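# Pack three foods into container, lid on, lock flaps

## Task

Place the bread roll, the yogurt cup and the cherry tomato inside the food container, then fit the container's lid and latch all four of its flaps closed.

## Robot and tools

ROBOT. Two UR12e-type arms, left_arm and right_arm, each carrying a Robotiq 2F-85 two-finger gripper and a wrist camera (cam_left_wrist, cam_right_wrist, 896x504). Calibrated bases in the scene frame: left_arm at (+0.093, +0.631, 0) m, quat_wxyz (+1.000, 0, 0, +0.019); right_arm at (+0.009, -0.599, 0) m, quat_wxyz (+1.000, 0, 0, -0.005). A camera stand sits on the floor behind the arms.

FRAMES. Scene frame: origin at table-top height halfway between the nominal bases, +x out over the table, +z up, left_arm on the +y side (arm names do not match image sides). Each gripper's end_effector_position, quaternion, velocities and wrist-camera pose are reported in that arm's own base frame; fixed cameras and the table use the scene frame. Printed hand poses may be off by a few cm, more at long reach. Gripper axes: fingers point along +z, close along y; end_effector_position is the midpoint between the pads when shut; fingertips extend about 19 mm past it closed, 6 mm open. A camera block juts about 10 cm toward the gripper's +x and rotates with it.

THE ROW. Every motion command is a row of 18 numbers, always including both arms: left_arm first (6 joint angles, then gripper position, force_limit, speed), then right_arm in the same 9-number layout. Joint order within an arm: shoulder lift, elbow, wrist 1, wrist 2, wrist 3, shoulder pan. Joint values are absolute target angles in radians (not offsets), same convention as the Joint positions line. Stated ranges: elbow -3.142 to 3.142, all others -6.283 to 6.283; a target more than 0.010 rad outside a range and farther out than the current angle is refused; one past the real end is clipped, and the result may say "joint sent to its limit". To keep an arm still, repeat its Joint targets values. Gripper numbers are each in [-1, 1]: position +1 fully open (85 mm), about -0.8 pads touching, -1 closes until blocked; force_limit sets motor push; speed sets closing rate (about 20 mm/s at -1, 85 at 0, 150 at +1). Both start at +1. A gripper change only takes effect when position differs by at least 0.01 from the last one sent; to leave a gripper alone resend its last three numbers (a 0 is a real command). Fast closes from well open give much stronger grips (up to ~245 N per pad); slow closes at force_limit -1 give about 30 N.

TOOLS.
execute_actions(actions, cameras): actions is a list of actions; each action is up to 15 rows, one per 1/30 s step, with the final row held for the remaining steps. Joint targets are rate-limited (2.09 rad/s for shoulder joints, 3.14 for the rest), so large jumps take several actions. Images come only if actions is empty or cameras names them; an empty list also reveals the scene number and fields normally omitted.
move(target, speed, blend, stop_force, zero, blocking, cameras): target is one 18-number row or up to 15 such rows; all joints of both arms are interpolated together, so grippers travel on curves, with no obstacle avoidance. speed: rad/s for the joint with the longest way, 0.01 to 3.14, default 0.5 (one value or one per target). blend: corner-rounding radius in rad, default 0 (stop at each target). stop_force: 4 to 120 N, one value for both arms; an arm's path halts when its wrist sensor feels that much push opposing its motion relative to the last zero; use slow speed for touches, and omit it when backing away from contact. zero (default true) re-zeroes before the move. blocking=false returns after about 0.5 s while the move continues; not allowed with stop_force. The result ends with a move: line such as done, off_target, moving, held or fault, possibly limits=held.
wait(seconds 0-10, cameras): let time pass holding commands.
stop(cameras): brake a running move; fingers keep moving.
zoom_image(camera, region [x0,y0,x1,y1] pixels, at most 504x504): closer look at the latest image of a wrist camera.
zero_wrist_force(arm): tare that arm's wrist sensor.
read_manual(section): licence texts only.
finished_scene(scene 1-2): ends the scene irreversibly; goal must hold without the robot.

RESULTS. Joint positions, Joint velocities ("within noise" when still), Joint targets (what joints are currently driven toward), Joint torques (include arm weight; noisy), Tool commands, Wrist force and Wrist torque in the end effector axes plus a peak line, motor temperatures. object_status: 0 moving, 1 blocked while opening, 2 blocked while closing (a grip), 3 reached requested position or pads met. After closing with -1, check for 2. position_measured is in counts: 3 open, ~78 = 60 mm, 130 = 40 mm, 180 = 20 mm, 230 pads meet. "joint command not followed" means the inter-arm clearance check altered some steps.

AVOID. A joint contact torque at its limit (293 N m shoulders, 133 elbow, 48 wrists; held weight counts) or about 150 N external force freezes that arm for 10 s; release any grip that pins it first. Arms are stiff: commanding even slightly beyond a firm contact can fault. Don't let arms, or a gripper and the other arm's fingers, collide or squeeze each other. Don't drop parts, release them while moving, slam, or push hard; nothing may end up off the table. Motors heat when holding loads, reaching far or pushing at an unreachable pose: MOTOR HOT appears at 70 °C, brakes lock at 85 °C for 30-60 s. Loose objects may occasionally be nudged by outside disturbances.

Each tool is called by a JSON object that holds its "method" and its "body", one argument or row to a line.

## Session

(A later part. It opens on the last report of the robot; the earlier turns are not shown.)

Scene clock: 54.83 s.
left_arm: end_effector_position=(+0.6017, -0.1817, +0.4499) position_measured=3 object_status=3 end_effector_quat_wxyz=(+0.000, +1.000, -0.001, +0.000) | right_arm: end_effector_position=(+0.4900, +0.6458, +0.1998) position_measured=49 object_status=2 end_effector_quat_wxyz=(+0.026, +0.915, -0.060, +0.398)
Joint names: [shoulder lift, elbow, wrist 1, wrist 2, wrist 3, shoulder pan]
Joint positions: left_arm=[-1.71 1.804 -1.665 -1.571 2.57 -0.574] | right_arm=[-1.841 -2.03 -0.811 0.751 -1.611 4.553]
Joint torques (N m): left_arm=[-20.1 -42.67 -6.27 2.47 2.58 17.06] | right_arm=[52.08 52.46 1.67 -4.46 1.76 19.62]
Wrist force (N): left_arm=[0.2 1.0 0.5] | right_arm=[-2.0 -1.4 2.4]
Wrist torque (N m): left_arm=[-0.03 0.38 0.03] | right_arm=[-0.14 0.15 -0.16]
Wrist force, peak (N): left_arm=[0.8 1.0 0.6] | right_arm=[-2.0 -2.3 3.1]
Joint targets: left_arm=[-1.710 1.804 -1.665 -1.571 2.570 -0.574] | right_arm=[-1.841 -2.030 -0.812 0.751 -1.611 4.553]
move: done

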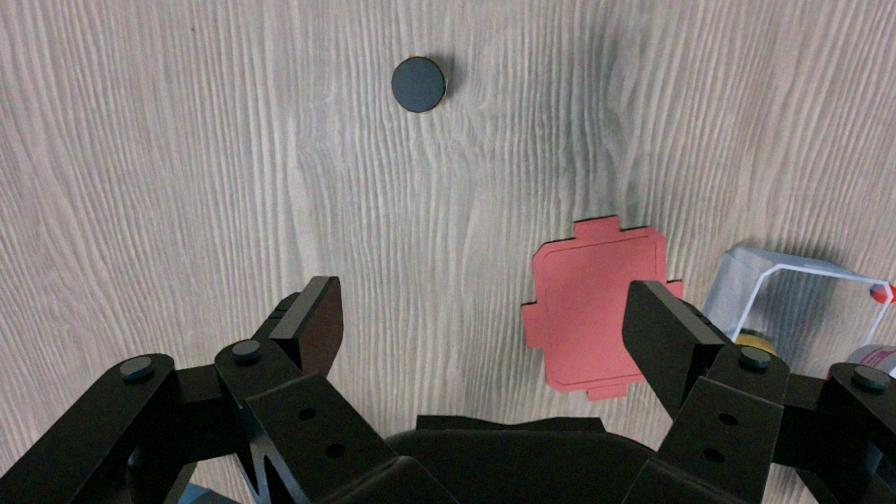

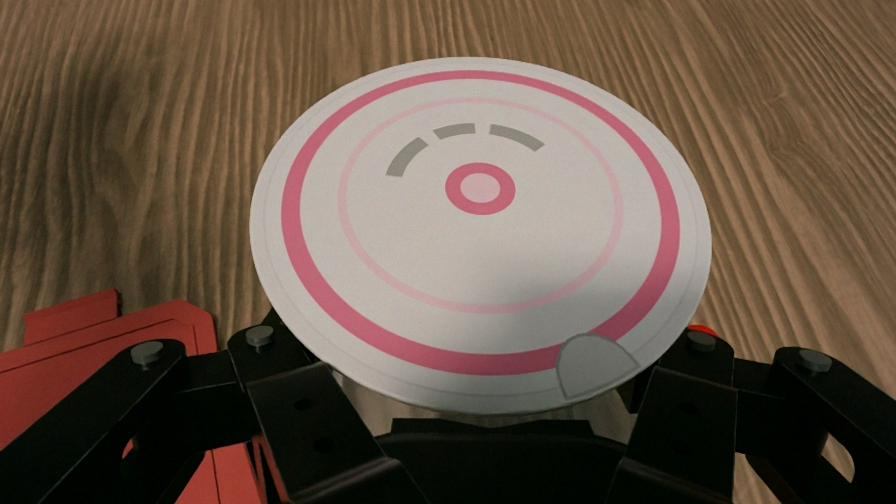

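{"method": "move", "body": {
  "target": [-1.71,1.804,-1.665,-1.571,2.57,-0.574,1,1,1,-1.9546,-2.0758,-0.6526,0.7512,-1.611,4.5535,-1,-0.8,-1],
  "speed": 0.15,
  "stop_force": 8,
  "cameras": ["all"]
}}

Scene clock: 57.00 s.
left_arm: end_effector_position=(+0.6017, -0.1817, +0.4499) position_measured=3 object_status=3 end_effector_quat_wxyz=(+0.000, +1.000, -0.001, +0.000) | right_arm: end_effector_position=(+0.4900, +0.6458, +0.1149) position_measured=49 object_status=2 end_effector_quat_wxyz=(+0.026, +0.915, -0.060, +0.398)
Joint names: [shoulder lift, elbow, wrist 1, wrist 2, wrist 3, shoulder pan]
Joint positions: left_arm=[-1.71 1.804 -1.665 -1.571 2.57 -0.574] | right_arm=[-1.955 -2.076 -0.653 0.751 -1.611 4.554]
Joint torques (N m): left_arm=[-23.43 -43.83 -6.06 2.04 2.57 14.82] | right_arm=[58.87 25.32 8.68 -2.67 2.05 16.19]
Wrist force (N): left_arm=[0.3 0.8 0.6] | right_arm=[-2.2 -0.7 2.4]
Wrist torque (N m): left_arm=[-0.07 0.36 0.03] | right_arm=[0.03 0.13 -0.11]
Wrist force, peak (N): left_arm=[0.4 1.2 0.4] | right_arm=[-2.8 -0.2 3.2]
Joint targets: left_arm=[-1.710 1.804 -1.665 -1.571 2.570 -0.574] | right_arm=[-1.955 -2.076 -0.653 0.751 -1.611 4.553]
move: done

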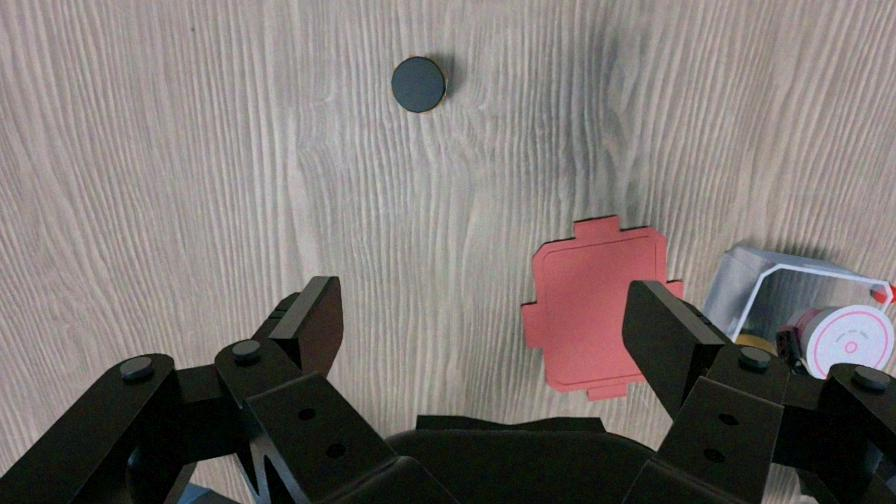

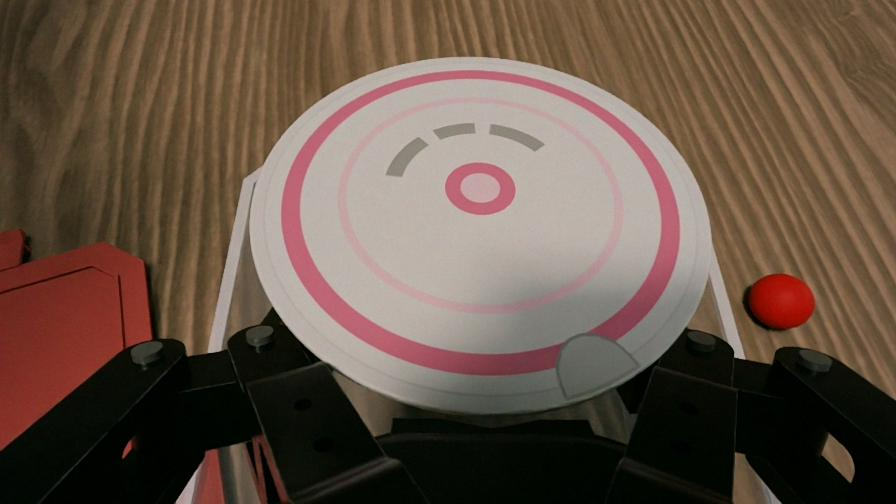

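{"method": "move", "body": {
  "target": [-1.71,1.804,-1.665,-1.571,2.57,-0.574,1,1,1,-2.0859,-2.0987,-0.4984,0.7512,-1.611,4.5535,-1,-0.8,-1],
  "speed": 0.08,
  "stop_force": 5,
  "cameras": ["all"]
}}

Scene clock: 60.10 s.
left_arm: end_effector_position=(+0.6017, -0.1817, +0.4499) position_measured=3 object_status=3 end_effector_quat_wxyz=(+0.000, +1.000, -0.001, +0.000) | right_arm: end_effector_position=(+0.4900, +0.6458, +0.0299) position_measured=49 object_status=2 end_effector_quat_wxyz=(+0.026, +0.915, -0.060, +0.398)
Joint names: [shoulder lift, elbow, wrist 1, wrist 2, wrist 3, shoulder pan]
Joint positions: left_arm=[-1.71 1.804 -1.665 -1.571 2.57 -0.574] | right_arm=[-2.086 -2.099 -0.498 0.751 -1.611 4.554]
Joint torques (N m): left_arm=[-21.09 -43.13 -6.09 2.37 2.65 18.31] | right_arm=[58.37 17.52 8.35 -2.43 1.61 12.16]
Wrist force (N): left_arm=[0.6 0.9 0.4] | right_arm=[-1.7 -0.7 2.3]
Wrist torque (N m): left_arm=[-0.05 0.31 0.03] | right_arm=[-0.01 0.08 -0.11]
Wrist force, peak (N): left_arm=[0.9 1.1 0.5] | right_arm=[-2.7 -1.2 2.5]
Joint targets: left_arm=[-1.710 1.804 -1.665 -1.571 2.570 -0.574] | right_arm=[-2.086 -2.099 -0.498 0.751 -1.611 4.553]
move: done

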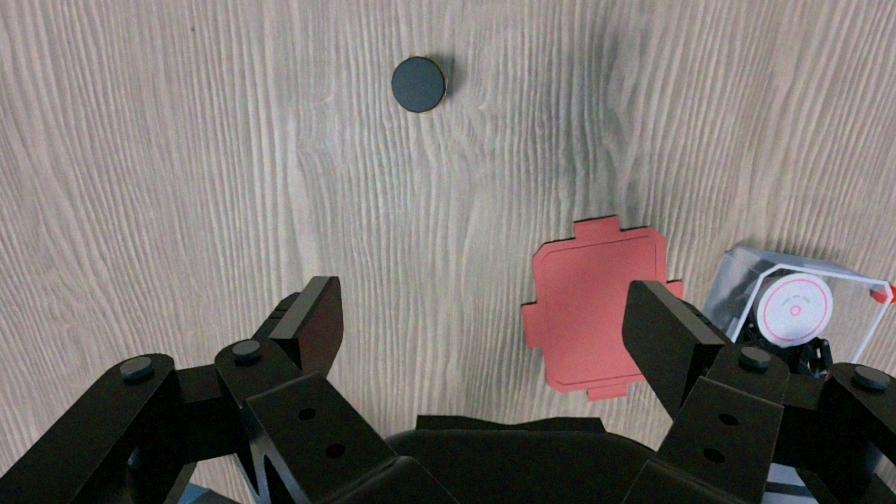

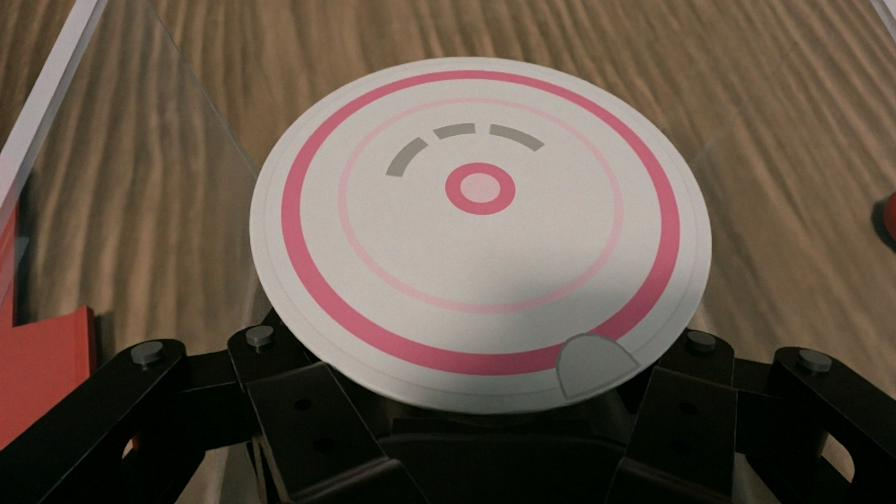

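{"method": "move", "body": {
  "target": [-1.71,1.804,-1.665,-1.571,2.57,-0.574,1,1,1,-2.0956,-2.0995,-0.4879,0.7512,-1.611,4.5535,-1,-0.8,-1],
  "speed": 0.02,
  "stop_force": 4
}}

{"method": "wait", "body": {
  "seconds": 0
}}

Scene clock: 61.60 s.
left_arm: end_effector_position=(+0.6017, -0.1817, +0.4499) position_measured=3 object_status=3 end_effector_quat_wxyz=(+0.000, +1.000, -0.001, +0.000) | right_arm: end_effector_position=(+0.4900, +0.6457, +0.0240) position_measured=52 object_status=2 end_effector_quat_wxyz=(+0.026, +0.915, -0.060, +0.398)
Joint names: [shoulder lift, elbow, wrist 1, wrist 2, wrist 3, shoulder pan]
Joint positions: left_arm=[-1.71 1.804 -1.665 -1.571 2.57 -0.574] | right_arm=[-2.096 -2.1 -0.488 0.751 -1.611 4.554]
Joint torques (N m): left_arm=[-19.37 -43.83 -6.43 2.23 2.7 15.37] | right_arm=[59.42 18.51 7.77 -2.15 1.92 9.12]
Wrist force (N): left_arm=[0.1 0.7 0.8] | right_arm=[-0.5 -1.0 0.4]
Wrist torque (N m): left_arm=[-0.08 0.39 0.03] | right_arm=[-0.06 0.09 -0.12]
Wrist force, peak (N): left_arm=[0.8 1.2 0.5] | right_arm=[-1.8 -1.1 2.6]
Joint targets: left_arm=[-1.710 1.804 -1.665 -1.571 2.570 -0.574] | right_arm=[-2.096 -2.099 -0.488 0.751 -1.611 4.553]
move: done

Scene clock: 61.60 s.
left_arm: end_effector_position=(+0.6017, -0.1817, +0.4499) position_measured=3 object_status=3 end_effector_quat_wxyz=(+0.000, +1.000, -0.001, +0.000) | right_arm: end_effector_position=(+0.4900, +0.6457, +0.0240) position_measured=52 object_status=2 end_effector_quat_wxyz=(+0.026, +0.915, -0.060, +0.398)
Joint names: [shoulder lift, elbow, wrist 1, wrist 2, wrist 3, shoulder pan]
Joint positions: left_arm=[-1.71 1.804 -1.665 -1.571 2.57 -0.574] | right_arm=[-2.096 -2.1 -0.488 0.751 -1.611 4.554]
Joint torques (N m): left_arm=[-19.37 -43.83 -6.43 2.23 2.7 15.37] | right_arm=[59.42 18.51 7.77 -2.15 1.92 9.12]
Wrist force (N): left_arm=[0.1 0.7 0.8] | right_arm=[-0.5 -1.0 0.4]
Wrist torque (N m): left_arm=[-0.08 0.39 0.03] | right_arm=[-0.06 0.09 -0.12]
Wrist force, peak (N): left_arm=[0.1 0.7 0.8] | right_arm=[-0.5 -1.0 0.4]
Joint targets: left_arm=[-1.710 1.804 -1.665 -1.571 2.570 -0.574] | right_arm=[-2.096 -2.099 -0.488 0.751 -1.611 4.553]
Tool commands: left_gripper/position=+1.0 left_gripper/force_limit=+1.0 left_gripper/speed=+1.0 right_gripper/position=-1.0 right_gripper/force_limit=-0.8 right_gripper/speed=-1.0

Contact. Open.

{"method": "move", "body": {
  "target": [-1.71,1.804,-1.665,-1.571,2.57,-0.574,1,1,1,-2.0956,-2.0995,-0.4879,0.7512,-1.611,4.5535,1,-0.8,-1],
  "cameras": ["all"]
}}

Scene clock: 63.60 s.
left_arm: end_effector_position=(+0.6017, -0.1817, +0.4499) position_measured=3 object_status=3 end_effector_quat_wxyz=(+0.000, +1.000, -0.001, +0.000) | right_arm: end_effector_position=(+0.4900, +0.6457, +0.0240) position_measured=3 object_status=0 end_effector_quat_wxyz=(+0.026, +0.915, -0.060, +0.398)
Joint names: [shoulder lift, elbow, wrist 1, wrist 2, wrist 3, shoulder pan]
Joint positions: left_arm=[-1.71 1.804 -1.665 -1.571 2.57 -0.574] | right_arm=[-2.096 -2.1 -0.488 0.751 -1.611 4.554]
Joint torques (N m): left_arm=[-19.27 -43.29 -5.99 1.68 2.62 15.82] | right_arm=[65.38 23.11 6.63 -2.31 -0.11 5.5]
Wrist force (N): left_arm=[0.4 0.7 0.6] | right_arm=[-0.9 0.3 1.4]
Wrist torque (N m): left_arm=[-0.08 0.34 0.03] | right_arm=[0.02 0.18 -0.13]
Wrist force, peak (N): left_arm=[0.6 1.1 0.6] | right_arm=[-1.3 -1.0 2.4]
Joint targets: left_arm=[-1.710 1.804 -1.665 -1.571 2.570 -0.574] | right_arm=[-2.096 -2.099 -0.488 0.751 -1.611 4.553]
move: done

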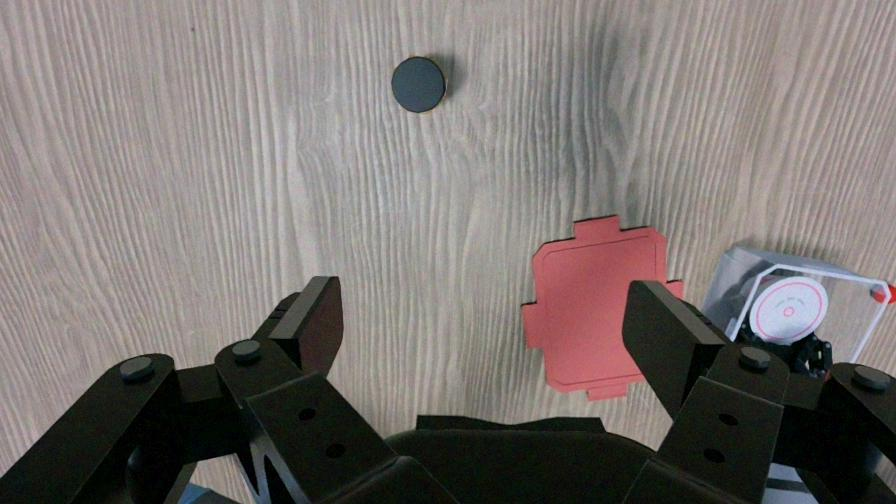

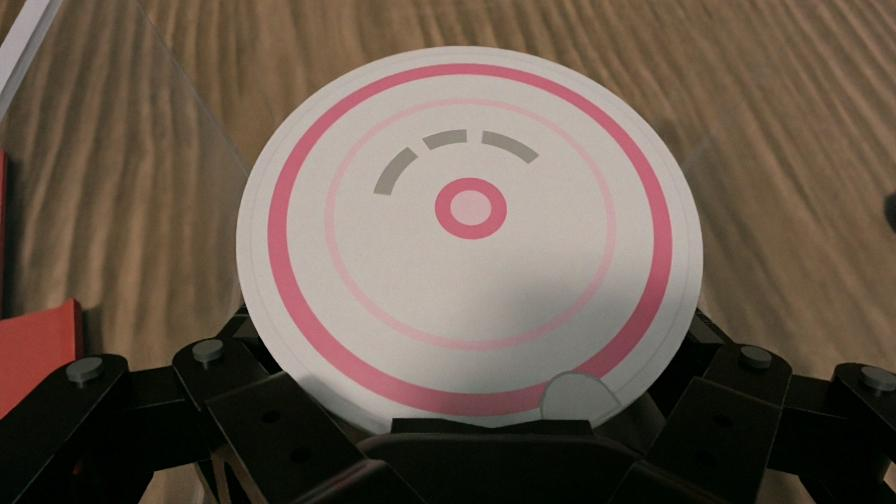

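{"method": "move", "body": {
  "target": [
    [-1.71,1.804,-1.665,-1.571,2.57,-0.574,1,1,1,-2.0209,-2.1099,-0.6076,0.751,-1.535,4.6052,1,-0.8,-1],
    [-1.71,1.804,-1.665,-1.571,2.57,-0.574,1,1,1,-1.8846,-2.1012,-0.8641,0.7597,-1.382,4.7105,1,-0.8,-1]
  ],
  "speed": 0.1,
  "blend": 0.01,
  "cameras": ["all"]
}}

Scene clock: 68.20 s.
left_arm: end_effector_position=(+0.6017, -0.1817, +0.4499) position_measured=3 object_status=3 end_effector_quat_wxyz=(+0.000, +1.000, -0.001, +0.000) | right_arm: end_effector_position=(+0.3813, +0.6600, +0.1261) position_measured=3 object_status=3 end_effector_quat_wxyz=(+0.026, +0.915, -0.060, +0.398)
Joint names: [shoulder lift, elbow, wrist 1, wrist 2, wrist 3, shoulder pan]
Joint positions: left_arm=[-1.71 1.804 -1.665 -1.571 2.57 -0.574] | right_arm=[-1.885 -2.101 -0.864 0.76 -1.382 4.71]
Joint torques (N m): left_arm=[-20.19 -43.87 -6.35 2.09 2.24 15.83] | right_arm=[75.19 47.83 1.3 -0.18 2.05 16.35]
Wrist force (N): left_arm=[0.6 0.8 0.6] | right_arm=[-0.6 -0.5 0.9]
Wrist torque (N m): left_arm=[-0.06 0.31 0.03] | right_arm=[0.02 0.10 -0.19]
Wrist force, peak (N): left_arm=[0.6 1.2 0.5] | right_arm=[-1.3 -1.2 1.8]
Joint targets: left_arm=[-1.710 1.804 -1.665 -1.571 2.570 -0.574] | right_arm=[-1.885 -2.101 -0.864 0.760 -1.382 4.710]
move: done

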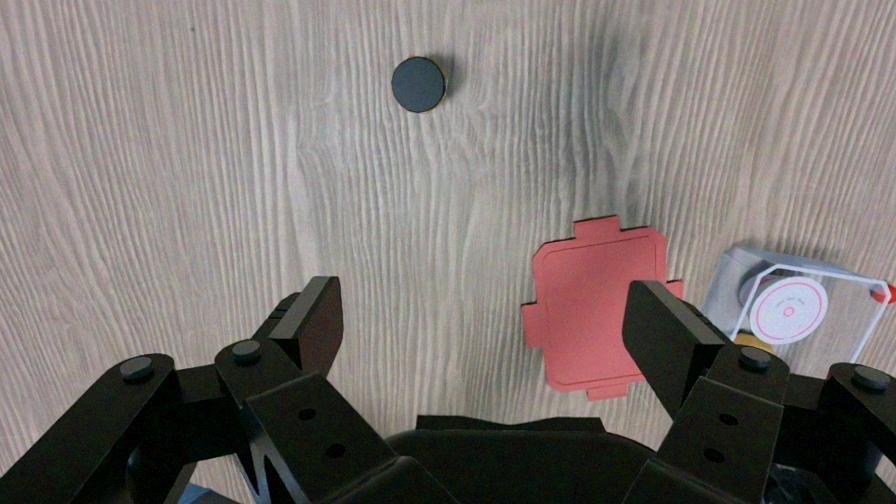

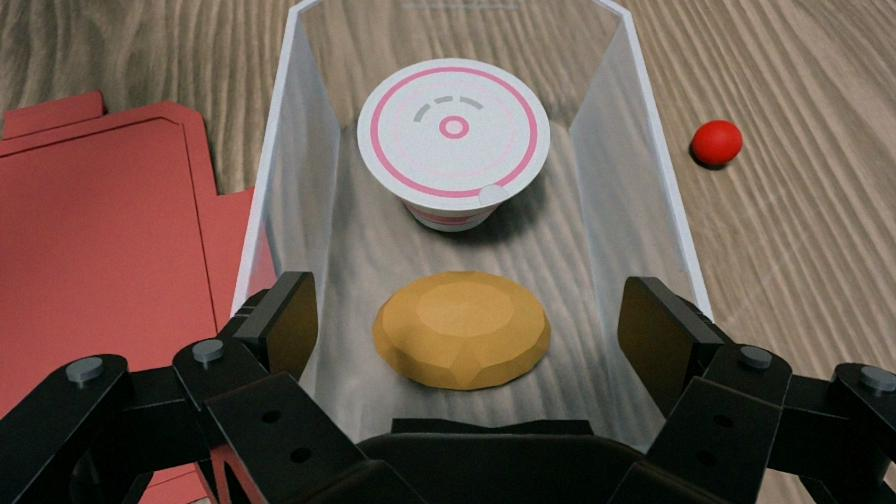

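{"method": "move", "body": {
  "target": [
    [-1.71,1.804,-1.665,-1.571,2.57,-0.574,1,1,1,-1.697,-2.0071,-1.0083,1.571,-0.4434,4.1398,0.2,-0.8,1],
    [-1.71,1.804,-1.665,-1.571,2.57,-0.574,1,1,1,-1.7842,-2.0745,-0.8537,1.571,-0.4434,4.1398,0.2,-0.8,1]
  ],
  "speed": 0.7,
  "cameras": ["cam_right_wrist"]
}}

Scene clock: 71.50 s.
left_arm: end_effector_position=(+0.6017, -0.1817, +0.4499) position_measured=3 object_status=3 end_effector_quat_wxyz=(+0.000, +1.000, -0.001, +0.000) | right_arm: end_effector_position=(+0.5150, +0.4776, +0.1201) position_measured=104 object_status=3 end_effector_quat_wxyz=(+0.000, -0.660, +0.751, +0.000)
Joint names: [shoulder lift, elbow, wrist 1, wrist 2, wrist 3, shoulder pan]
Joint positions: left_arm=[-1.71 1.804 -1.665 -1.571 2.57 -0.574] | right_arm=[-1.784 -2.074 -0.854 1.571 -0.443 4.14]
Joint torques (N m): left_arm=[-19.45 -43.27 -6.32 2.05 2.5 17.67] | right_arm=[45.56 30.48 8.34 1.98 2.47 -13.68]
Wrist force (N): left_arm=[0.3 1.0 0.2] | right_arm=[-0.8 -1.5 0.8]
Wrist torque (N m): left_arm=[-0.04 0.36 0.03] | right_arm=[-0.13 0.31 -0.41]
Wrist force, peak (N): left_arm=[0.6 1.2 0.5] | right_arm=[-1.0 -1.4 4.3]
Joint targets: left_arm=[-1.710 1.804 -1.665 -1.571 2.570 -0.574] | right_arm=[-1.784 -2.075 -0.854 1.571 -0.443 4.140]
move: done
Images, in order (width x height): cam_right_wrist 896x504.

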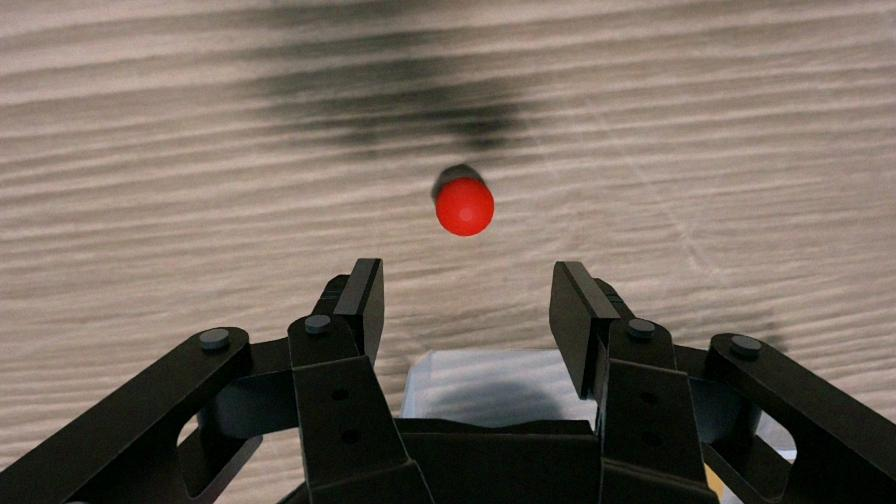

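{"method": "move", "body": {
  "target": [-1.71,1.804,-1.665,-1.571,2.57,-0.574,1,1,1,-1.9247,-2.1417,-0.646,1.571,-0.4428,4.1404,0.2,-0.8,1],
  "speed": 0.25,
  "stop_force": 10
}}

{"method": "move", "body": {
  "target": [-1.71,1.804,-1.665,-1.571,2.57,-0.574,1,1,1,-1.9247,-2.1417,-0.646,1.571,-0.4428,4.1404,-1,-0.8,-1],
  "cameras": ["cam_right_wrist"]
}}

{"method": "move", "body": {
  "target": [
    [-1.71,1.804,-1.665,-1.571,2.57,-0.574,1,1,1,-1.6903,-2.0144,-1.0077,1.571,-0.4428,4.1404,-1,-0.8,-1],
    [-1.71,1.804,-1.665,-1.571,2.57,-0.574,1,1,1,-1.7546,-1.9376,-1.0202,1.571,-0.2639,4.3193,-1,-0.8,-1]
  ],
  "speed": 0.4,
  "blend": 0.02,
  "cameras": ["all"]
}}

Scene clock: 74.20 s.
left_arm: end_effector_position=(+0.6017, -0.1817, +0.4499) position_measured=3 object_status=3 end_effector_quat_wxyz=(+0.000, +1.000, -0.001, +0.000) | right_arm: end_effector_position=(+0.5125, +0.4745, +0.0161) position_measured=104 object_status=3 end_effector_quat_wxyz=(+0.000, -0.660, +0.751, +0.000)
Joint names: [shoulder lift, elbow, wrist 1, wrist 2, wrist 3, shoulder pan]
Joint positions: left_arm=[-1.71 1.804 -1.665 -1.571 2.57 -0.574] | right_arm=[-1.923 -2.141 -0.648 1.571 -0.443 4.14]
Joint torques (N m): left_arm=[-21.84 -43.48 -6.16 1.88 2.02 15.85] | right_arm=[72.75 39.37 0.14 1.93 0.75 13.47]
Wrist force (N): left_arm=[0.5 1.0 0.5] | right_arm=[-2.3 -1.6 -7.4]
Wrist torque (N m): left_arm=[-0.03 0.32 0.03] | right_arm=[0.29 0.23 -0.42]
Wrist force, peak (N): left_arm=[0.5 1.3 0.6] | right_arm=[3.5 1.7 -29.2]
Joint targets: left_arm=[-1.710 1.804 -1.665 -1.571 2.570 -0.574] | right_arm=[-1.923 -2.141 -0.648 1.571 -0.443 4.140]
move: contact (right_arm)

Scene clock: 75.67 s.
left_arm: end_effector_position=(+0.6017, -0.1817, +0.4499) position_measured=3 object_status=3 end_effector_quat_wxyz=(+0.000, +1.000, -0.001, +0.000) | right_arm: end_effector_position=(+0.5134, +0.4758, +0.0185) position_measured=164 object_status=0 end_effector_quat_wxyz=(+0.001, -0.660, +0.751, +0.000)
Joint names: [shoulder lift, elbow, wrist 1, wrist 2, wrist 3, shoulder pan]
Joint positions: left_arm=[-1.71 1.804 -1.665 -1.571 2.57 -0.574] | right_arm=[-1.921 -2.139 -0.65 1.571 -0.443 4.14]
Joint torques (N m): left_arm=[-20.17 -43.02 -6.17 1.77 2.38 16.38] | right_arm=[43.49 19.86 1.98 -0.29 -0.53 2.78]
Wrist force (N): left_arm=[0.4 1.1 0.5] | right_arm=[0.7 1.5 -52.8]
Wrist torque (N m): left_arm=[-0.02 0.35 0.03] | right_arm=[-0.44 0.48 -0.39]
Wrist force, peak (N): left_arm=[0.4 1.1 0.5] | right_arm=[12.9 6.9 -125.5]
Joint targets: left_arm=[-1.710 1.804 -1.665 -1.571 2.570 -0.574] | right_arm=[-1.922 -2.139 -0.650 1.571 -0.443 4.140]
Tool commands: left_gripper/position=+1.0 left_gripper/force_limit=+1.0 left_gripper/speed=+1.0 right_gripper/position=-1.0 right_gripper/force_limit=-0.796078 right_gripper/speed=-1.0
FORCE FAULT: contact force on the right arm reached its limit, and that arm stopped. The contact can be on any part of that arm, not only on its tool. That arm's remaining commands of this call were not run. That arm is still stopped at the end of this call. That arm stays stopped for about 9 more seconds. Until then a move that you send moves the other arm only, and its call returns only when the move has ended. Once the stop has ended, the next robot result says so. If the stop ends while you think or write, that arm runs what you send next. While its stop runs, that arm takes no new command, but its gripper still runs the gripper command that each later call begins with. Until it ends, the stop uses up actions while you think or wait. An arm that is not stopped still takes commands.
move: fault (right_arm)
Images, in order (width x height): cam_right_wrist 896x504.

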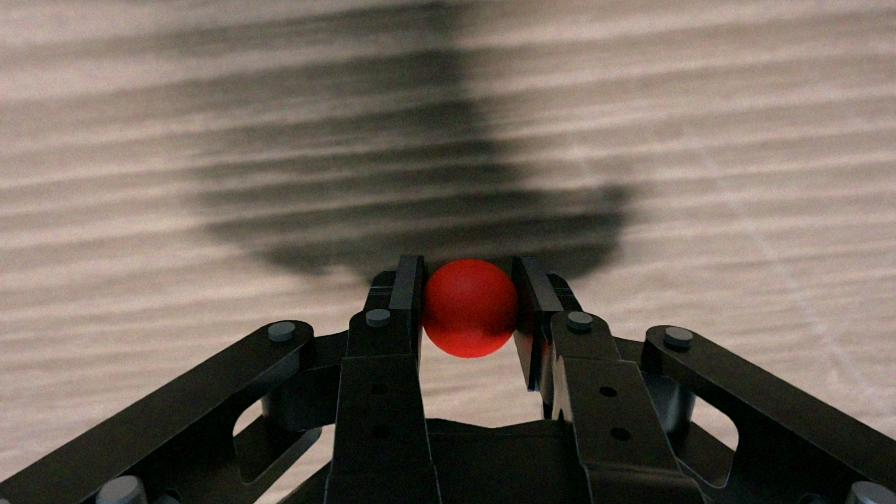

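not run: an earlier result of this reply reported a stop or a fault. Calls in your next reply go to the robot.

{"method": "wait", "body": {
  "seconds": 9.5
}}

Scene clock: 85.27 s.
left_arm: end_effector_position=(+0.6017, -0.1817, +0.4499) position_measured=3 object_status=3 end_effector_quat_wxyz=(+0.000, +1.000, -0.001, +0.000) | right_arm: end_effector_position=(+0.5134, +0.4758, +0.0185) position_measured=164 object_status=2 end_effector_quat_wxyz=(+0.001, -0.660, +0.751, +0.000)
Joint names: [shoulder lift, elbow, wrist 1, wrist 2, wrist 3, shoulder pan]
Joint positions: left_arm=[-1.71 1.804 -1.665 -1.571 2.57 -0.574] | right_arm=[-1.921 -2.139 -0.65 1.571 -0.443 4.14]
Joint torques (N m): left_arm=[-20.11 -43.07 -5.98 1.91 2.25 15.64] | right_arm=[40.33 20.18 2.18 0.08 0 3.48]
Wrist force (N): left_arm=[0.1 0.9 0.4] | right_arm=[1.2 1.6 -52.6]
Wrist torque (N m): left_arm=[-0.05 0.39 0.02] | right_arm=[-0.41 0.40 -0.40]
Wrist force, peak (N): left_arm=[0.5 1.3 0.4] | right_arm=[0.7 1.6 -53.5]
Joint targets: left_arm=[-1.710 1.804 -1.665 -1.571 2.570 -0.574] | right_arm=[-1.921 -2.139 -0.650 1.571 -0.443 4.140]
Tool commands: left_gripper/position=+1.0 left_gripper/force_limit=+1.0 left_gripper/speed=+1.0 right_gripper/position=-1.0 right_gripper/force_limit=-0.796078 right_gripper/speed=-1.0
FORCE FAULT, CONTINUED: the right arm's stop, for the force fault that an earlier result reported, is over. The rest of the stop counts as 18 of the actions that you can send in this scene. That arm's target is now where it stood when the stop ended, not its last command. That arm accepts commands again.
wait: 9.50 s; at rest by 0.07 s

{"method": "move", "body": {
  "target": [
    [-1.71,1.804,-1.665,-1.571,2.57,-0.574,1,1,1,-1.6903,-2.0144,-1.0077,1.571,-0.4428,4.1404,-1,-0.796078,-1],
    [-1.71,1.804,-1.665,-1.571,2.57,-0.574,1,1,1,-1.7546,-1.9376,-1.0202,1.571,-0.2639,4.3193,-1,-0.796078,-1]
  ],
  "speed": 0.4,
  "blend": 0.02,
  "cameras": ["all"]
}}

Scene clock: 87.33 s.
left_arm: end_effector_position=(+0.6017, -0.1817, +0.4499) position_measured=3 object_status=3 end_effector_quat_wxyz=(+0.000, +1.000, -0.001, +0.000) | right_arm: end_effector_position=(+0.4363, +0.5973, +0.2001) position_measured=164 object_status=2 end_effector_quat_wxyz=(+0.000, -0.660, +0.751, +0.000)
Joint names: [shoulder lift, elbow, wrist 1, wrist 2, wrist 3, shoulder pan]
Joint positions: left_arm=[-1.71 1.804 -1.665 -1.571 2.57 -0.574] | right_arm=[-1.755 -1.938 -1.02 1.571 -0.264 4.319]
Joint torques (N m): left_arm=[-22.12 -44.47 -6.04 1.59 2.32 14.66] | right_arm=[48.44 56.47 1.05 -1.29 1.65 15.94]
Wrist force (N): left_arm=[0.3 0.9 0.5] | right_arm=[-0.2 -1.7 0.4]
Wrist torque (N m): left_arm=[-0.06 0.36 0.02] | right_arm=[-0.15 0.21 -0.45]
Wrist force, peak (N): left_arm=[0.6 1.3 0.6] | right_arm=[2.1 1.9 -46.9]
Joint targets: left_arm=[-1.710 1.804 -1.665 -1.571 2.570 -0.574] | right_arm=[-1.755 -1.938 -1.020 1.571 -0.264 4.319]
move: done

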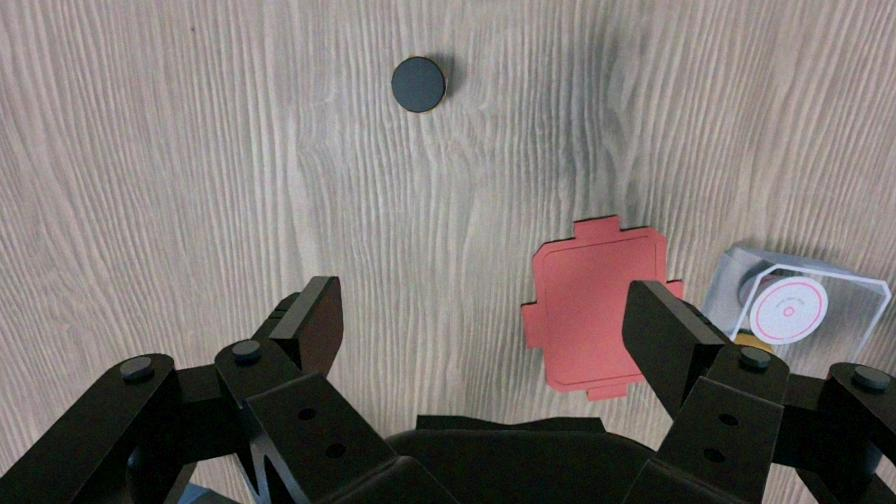

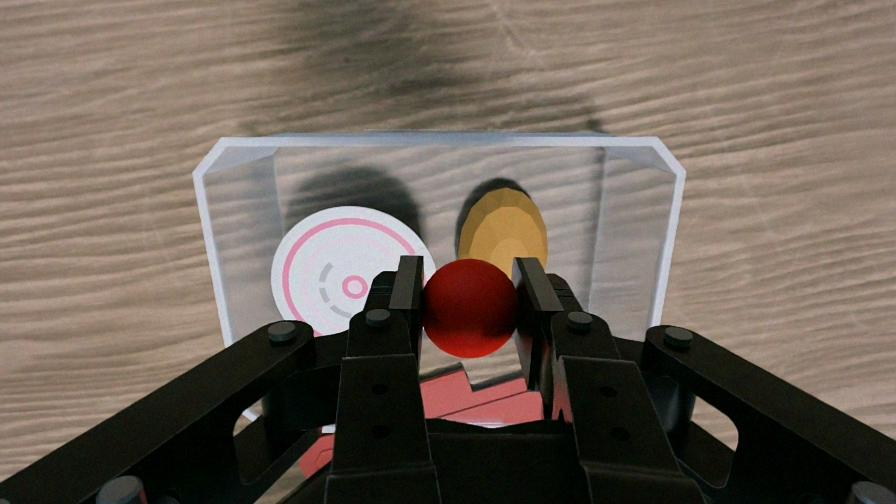

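{"method": "move", "body": {
  "target": [
    [-1.71,1.804,-1.665,-1.571,2.57,-0.574,1,1,1,-1.7546,-1.9376,-1.0202,1.571,-0.2787,4.3045,-1,-0.796078,-1],
    [-1.71,1.804,-1.665,-1.571,2.57,-0.574,1,1,1,-1.9594,-2.0552,-0.6978,1.571,-0.2787,4.3045,-1,-0.796078,-1]
  ],
  "speed": 0.12,
  "stop_force": 6,
  "cameras": ["all"]
}}

Scene clock: 91.50 s.
left_arm: end_effector_position=(+0.6017, -0.1817, +0.4499) position_measured=3 object_status=3 end_effector_quat_wxyz=(+0.000, +1.000, -0.001, +0.000) | right_arm: end_effector_position=(+0.4451, +0.5912, +0.0258) position_measured=164 object_status=2 end_effector_quat_wxyz=(+0.000, -0.660, +0.751, +0.000)
Joint names: [shoulder lift, elbow, wrist 1, wrist 2, wrist 3, shoulder pan]
Joint positions: left_arm=[-1.71 1.804 -1.665 -1.571 2.57 -0.574] | right_arm=[-1.959 -2.055 -0.698 1.571 -0.279 4.304]
Joint torques (N m): left_arm=[-20.36 -43.57 -6 1.38 2.17 16.35] | right_arm=[57.62 24.56 8.11 -1.01 -2.77 -11.11]
Wrist force (N): left_arm=[0.7 0.8 0.5] | right_arm=[0.0 -1.8 0.8]
Wrist torque (N m): left_arm=[-0.07 0.30 0.03] | right_arm=[-0.09 0.15 -0.29]
Wrist force, peak (N): left_arm=[0.8 1.1 0.8] | right_arm=[0.1 -2.8 0.3]
Joint targets: left_arm=[-1.710 1.804 -1.665 -1.571 2.570 -0.574] | right_arm=[-1.959 -2.055 -0.698 1.571 -0.279 4.305]
move: done

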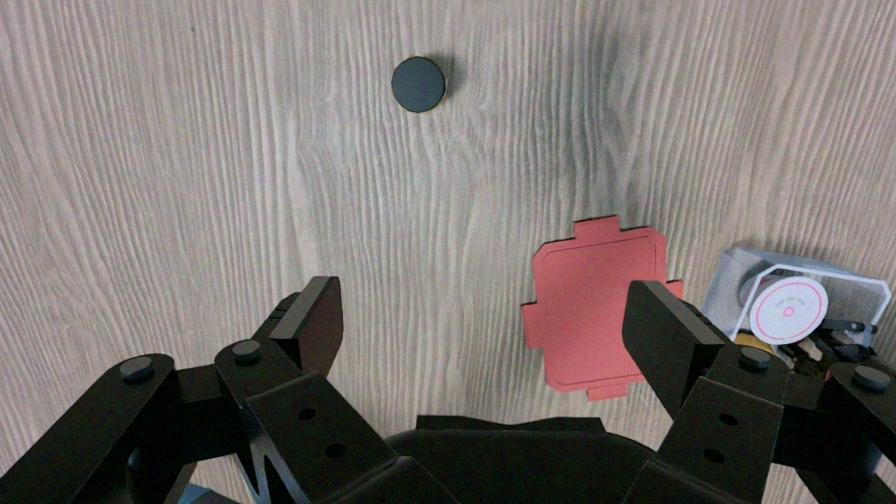

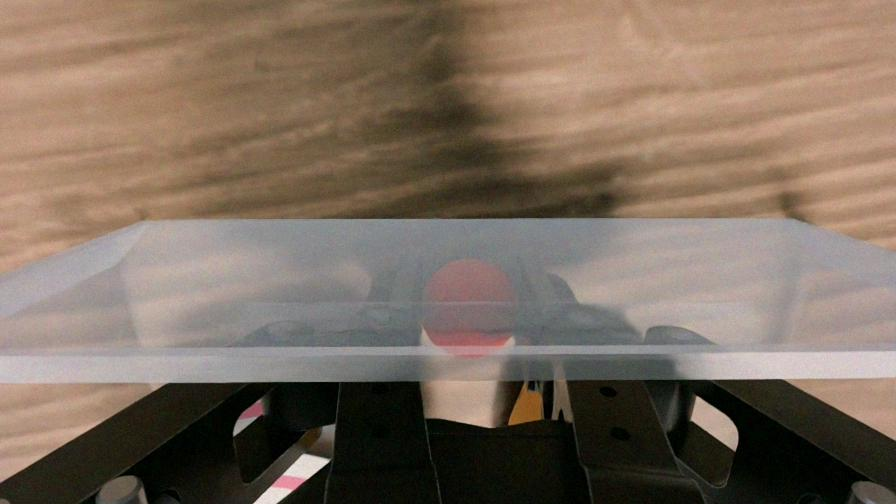

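{"method": "move", "body": {
  "target": [-1.71,1.804,-1.665,-1.571,2.57,-0.574,1,1,1,-1.9648,-2.0568,-0.6908,1.571,-0.2787,4.3045,-1,-0.796078,-1],
  "speed": 0.02,
  "stop_force": 5
}}

{"method": "move", "body": {
  "target": [-1.71,1.804,-1.665,-1.571,2.57,-0.574,1,1,1,-1.9648,-2.0568,-0.6908,1.571,-0.2787,4.3045,0.05,-0.8,-1]
}}

{"method": "move", "body": {
  "target": [-1.71,1.804,-1.665,-1.571,2.57,-0.574,1,1,1,-1.7546,-1.9376,-1.0202,1.571,-0.2787,4.3045,0.05,-0.8,-1],
  "speed": 0.25,
  "cameras": ["cam_right_wrist"]
}}

Scene clock: 93.03 s.
left_arm: end_effector_position=(+0.6017, -0.1817, +0.4499) position_measured=3 object_status=3 end_effector_quat_wxyz=(+0.000, +1.000, -0.001, +0.000) | right_arm: end_effector_position=(+0.4451, +0.5912, +0.0220) position_measured=164 object_status=2 end_effector_quat_wxyz=(+0.000, -0.660, +0.751, +0.000)
Joint names: [shoulder lift, elbow, wrist 1, wrist 2, wrist 3, shoulder pan]
Joint positions: left_arm=[-1.71 1.804 -1.665 -1.571 2.57 -0.574] | right_arm=[-1.965 -2.057 -0.691 1.571 -0.279 4.304]
Joint torques (N m): left_arm=[-19.58 -43.17 -6.37 1.78 1.9 18.41] | right_arm=[54.9 23.42 8.18 -1.06 -2.76 -14.89]
Wrist force (N): left_arm=[0.4 1.1 0.6] | right_arm=[-0.6 -1.3 1.0]
Wrist torque (N m): left_arm=[-0.02 0.35 0.03] | right_arm=[-0.02 0.26 -0.30]
Wrist force, peak (N): left_arm=[0.4 1.1 0.6] | right_arm=[-0.4 -1.7 1.7]
Joint targets: left_arm=[-1.710 1.804 -1.665 -1.571 2.570 -0.574] | right_arm=[-1.965 -2.057 -0.691 1.571 -0.279 4.305]
move: done

Scene clock: 94.10 s.
left_arm: end_effector_position=(+0.6017, -0.1817, +0.4499) position_measured=3 object_status=3 end_effector_quat_wxyz=(+0.000, +1.000, -0.001, +0.000) | right_arm: end_effector_position=(+0.4451, +0.5912, +0.0220) position_measured=123 object_status=0 end_effector_quat_wxyz=(+0.000, -0.660, +0.751, +0.000)
Joint names: [shoulder lift, elbow, wrist 1, wrist 2, wrist 3, shoulder pan]
Joint positions: left_arm=[-1.71 1.804 -1.665 -1.571 2.57 -0.574] | right_arm=[-1.965 -2.057 -0.691 1.571 -0.279 4.304]
Joint torques (N m): left_arm=[-23.41 -43.22 -6.28 1.62 1.86 15.9] | right_arm=[57.77 25.55 7.78 -1.06 -2.6 -10.51]
Wrist force (N): left_arm=[0.4 0.6 0.2] | right_arm=[-0.4 -1.3 0.4]
Wrist torque (N m): left_arm=[-0.11 0.35 0.02] | right_arm=[-0.02 0.22 -0.30]
Wrist force, peak (N): left_arm=[0.5 1.3 0.5] | right_arm=[-0.1 -1.8 1.2]
Joint targets: left_arm=[-1.710 1.804 -1.665 -1.571 2.570 -0.574] | right_arm=[-1.965 -2.057 -0.691 1.571 -0.279 4.305]
move: done

Scene clock: 95.93 s.
left_arm: end_effector_position=(+0.6017, -0.1817, +0.4499) position_measured=3 object_status=3 end_effector_quat_wxyz=(+0.000, +1.000, -0.001, +0.000) | right_arm: end_effector_position=(+0.4450, +0.5909, +0.2000) position_measured=123 object_status=3 end_effector_quat_wxyz=(+0.000, -0.660, +0.751, +0.000)
Joint names: [shoulder lift, elbow, wrist 1, wrist 2, wrist 3, shoulder pan]
Joint positions: left_arm=[-1.71 1.804 -1.665 -1.571 2.57 -0.574] | right_arm=[-1.755 -1.938 -1.02 1.571 -0.279 4.304]
Joint torques (N m): left_arm=[-20.88 -42.56 -6.08 1.78 1.91 15.38] | right_arm=[72.22 55.87 1.21 -1.18 -2.26 -10.42]
Wrist force (N): left_arm=[0.0 0.7 0.3] | right_arm=[-0.2 -1.9 0.8]
Wrist torque (N m): left_arm=[-0.08 0.41 0.03] | right_arm=[-0.18 0.19 -0.32]
Wrist force, peak (N): left_arm=[0.5 1.2 0.4] | right_arm=[0.1 -1.5 2.7]
Joint targets: left_arm=[-1.710 1.804 -1.665 -1.571 2.570 -0.574] | right_arm=[-1.755 -1.938 -1.020 1.571 -0.279 4.305]
move: done
Images, in order (width x height): cam_right_wrist 896x504.

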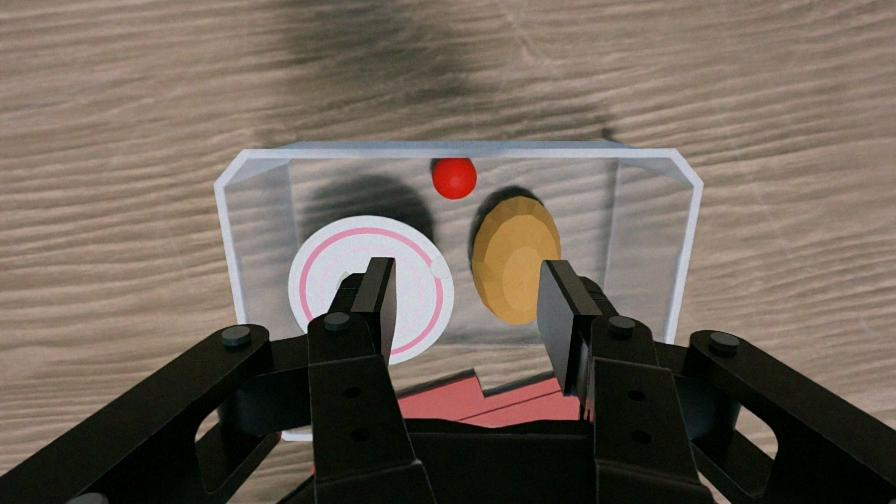

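{"method": "zoom_image", "body": {
  "camera": "cam_right_wrist",
  "region": [280, 340, 640, 460]
}}

{"method": "move", "body": {
  "target": [-1.71,1.804,-1.665,-1.571,2.07,-1.074,1,1,1,-1.346,-2.051,-1.315,1.571,-1.896,4.087,0.05,-0.8,-1],
  "speed": 0.8,
  "cameras": ["all"]
}}

{"method": "zoom_image", "body": {
  "camera": "cam_left_wrist",
  "region": [290, 60, 730, 340]
}}

Scaled by 1.400 from the camera's 896x504 image, which has a finer 1280x720 frame.

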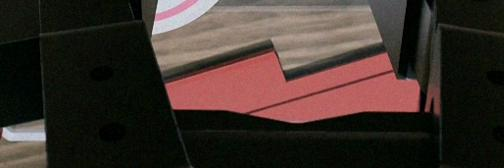

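Scene clock: 98.90 s.
left_arm: end_effector_position=(+0.4409, -0.4479, +0.4499) position_measured=3 object_status=3 end_effector_quat_wxyz=(+0.000, +1.000, -0.001, +0.000) | right_arm: end_effector_position=(+0.4552, +0.3330, +0.3497) position_measured=123 object_status=3 end_effector_quat_wxyz=(+0.000, +0.989, -0.150, +0.000)
Joint names: [shoulder lift, elbow, wrist 1, wrist 2, wrist 3, shoulder pan]
Joint positions: left_arm=[-1.71 1.804 -1.665 -1.571 2.07 -1.074] | right_arm=[-1.346 -2.051 -1.315 1.571 -1.896 4.087]
Joint torques (N m): left_arm=[-21.83 -43.95 -6.01 1.58 -3.1 -18.77] | right_arm=[41.18 40.31 0.99 -1.03 -2.75 -13.37]
Wrist force (N): left_arm=[0.5 0.7 0.5] | right_arm=[0.2 -1.6 0.5]
Wrist torque (N m): left_arm=[-0.10 0.34 0.14] | right_arm=[-0.15 0.12 -0.24]
Wrist force, peak (N): left_arm=[-0.4 1.7 0.7] | right_arm=[-1.3 -2.0 1.7]
Joint targets: left_arm=[-1.710 1.804 -1.665 -1.571 2.070 -1.074] | right_arm=[-1.346 -2.051 -1.315 1.571 -1.896 4.087]
move: done

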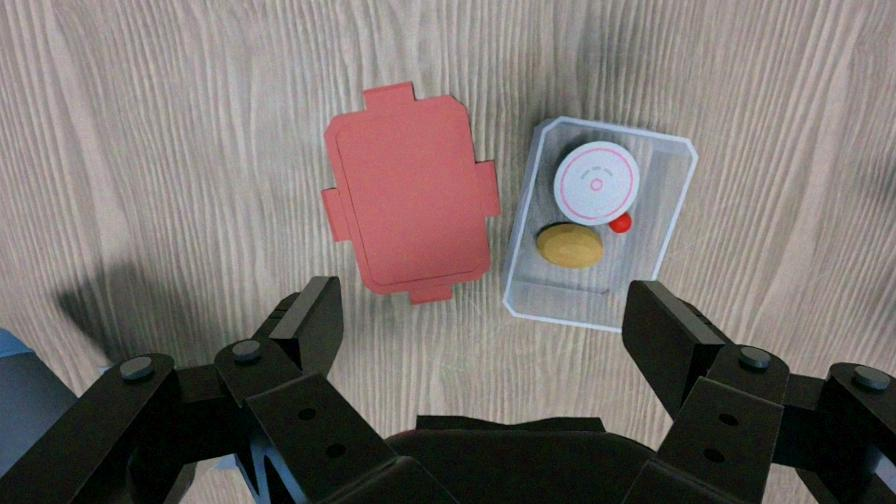

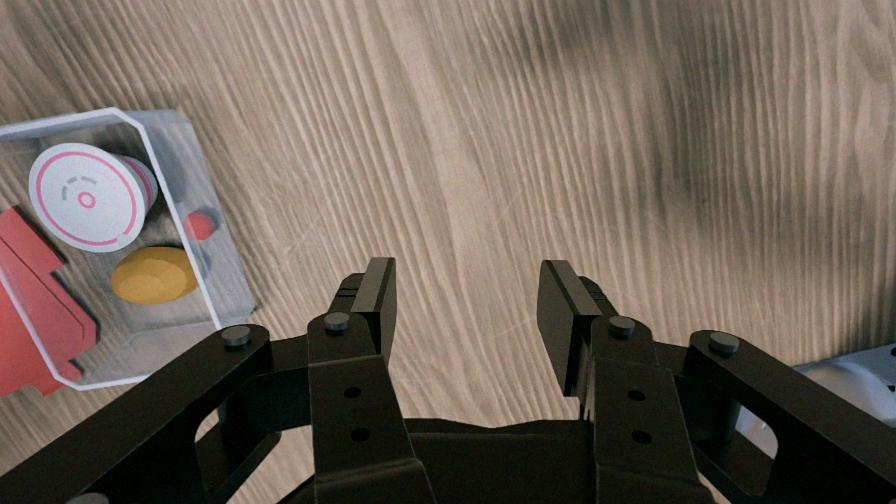

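Scaled by 1.145 from the camera's 896x504 image, which has a finer 1280x720 frame.

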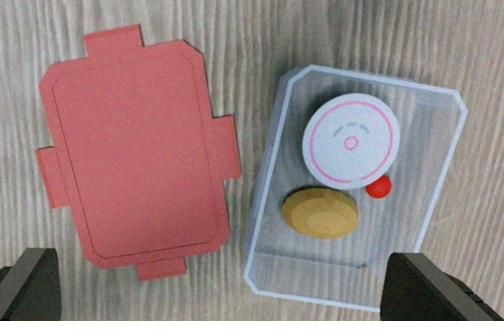

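{"method": "move", "body": {
  "target": [-1.8406,2.516,-2.2464,-1.571,2.31,-0.8313,1,1,1,-1.346,-2.051,-1.315,1.571,-1.896,4.087,0.05,-0.8,-1],
  "speed": 0.8,
  "cameras": ["all"]
}}

{"method": "zoom_image", "body": {
  "camera": "cam_left_wrist",
  "region": [560, 100, 896, 340]
}}

Scene clock: 101.23 s.
left_arm: end_effector_position=(+0.4000, -0.1802, +0.1301) position_measured=3 object_status=3 end_effector_quat_wxyz=(+0.000, +1.000, +0.000, +0.000) | right_arm: end_effector_position=(+0.4552, +0.3330, +0.3497) position_measured=123 object_status=3 end_effector_quat_wxyz=(+0.000, +0.989, -0.150, +0.000)
Joint names: [shoulder lift, elbow, wrist 1, wrist 2, wrist 3, shoulder pan]
Joint positions: left_arm=[-1.841 2.516 -2.246 -1.571 2.31 -0.831] | right_arm=[-1.346 -2.051 -1.315 1.571 -1.896 4.087]
Joint torques (N m): left_arm=[-23.53 -30.97 -6.55 1.53 3.22 16.99] | right_arm=[41.54 39.69 0.96 -1.21 -2.48 -12.92]
Wrist force (N): left_arm=[0.6 0.3 0.5] | right_arm=[0.0 -1.6 0.4]
Wrist torque (N m): left_arm=[-0.14 0.33 0.01] | right_arm=[-0.15 0.15 -0.23]
Wrist force, peak (N): left_arm=[-0.6 -2.8 3.4] | right_arm=[0.4 -1.8 1.7]
Joint targets: left_arm=[-1.841 2.516 -2.246 -1.571 2.310 -0.831] | right_arm=[-1.346 -2.051 -1.315 1.571 -1.896 4.087]
move: done

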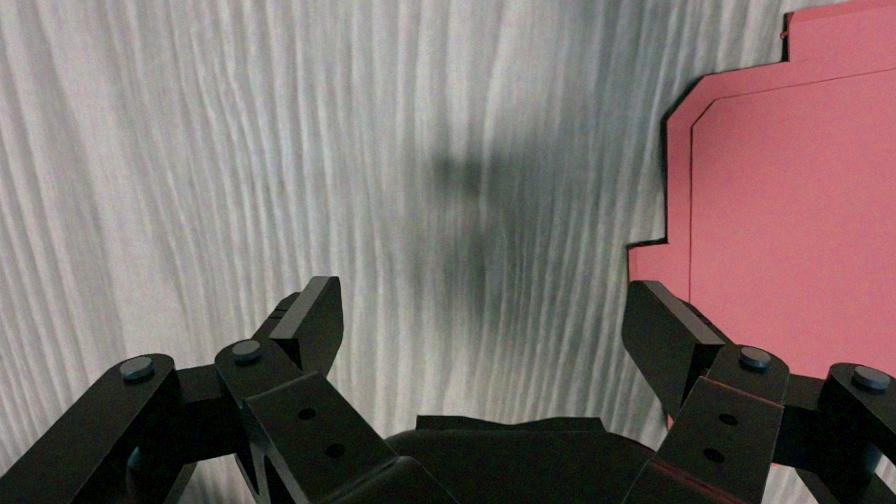

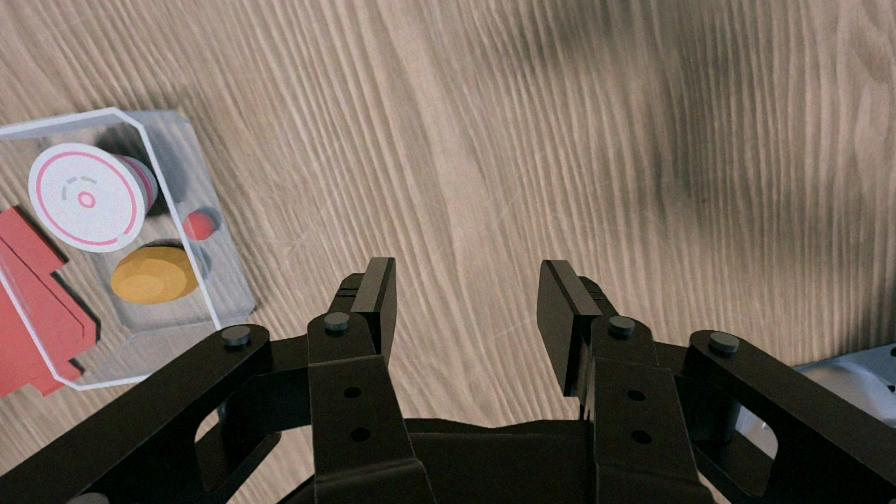

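Scaled by 1.500 from the camera's 896x504 image, which has a finer 1280x720 frame.

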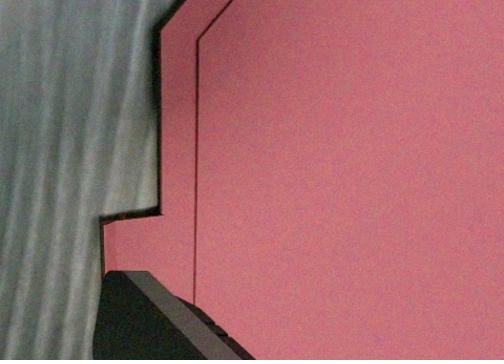

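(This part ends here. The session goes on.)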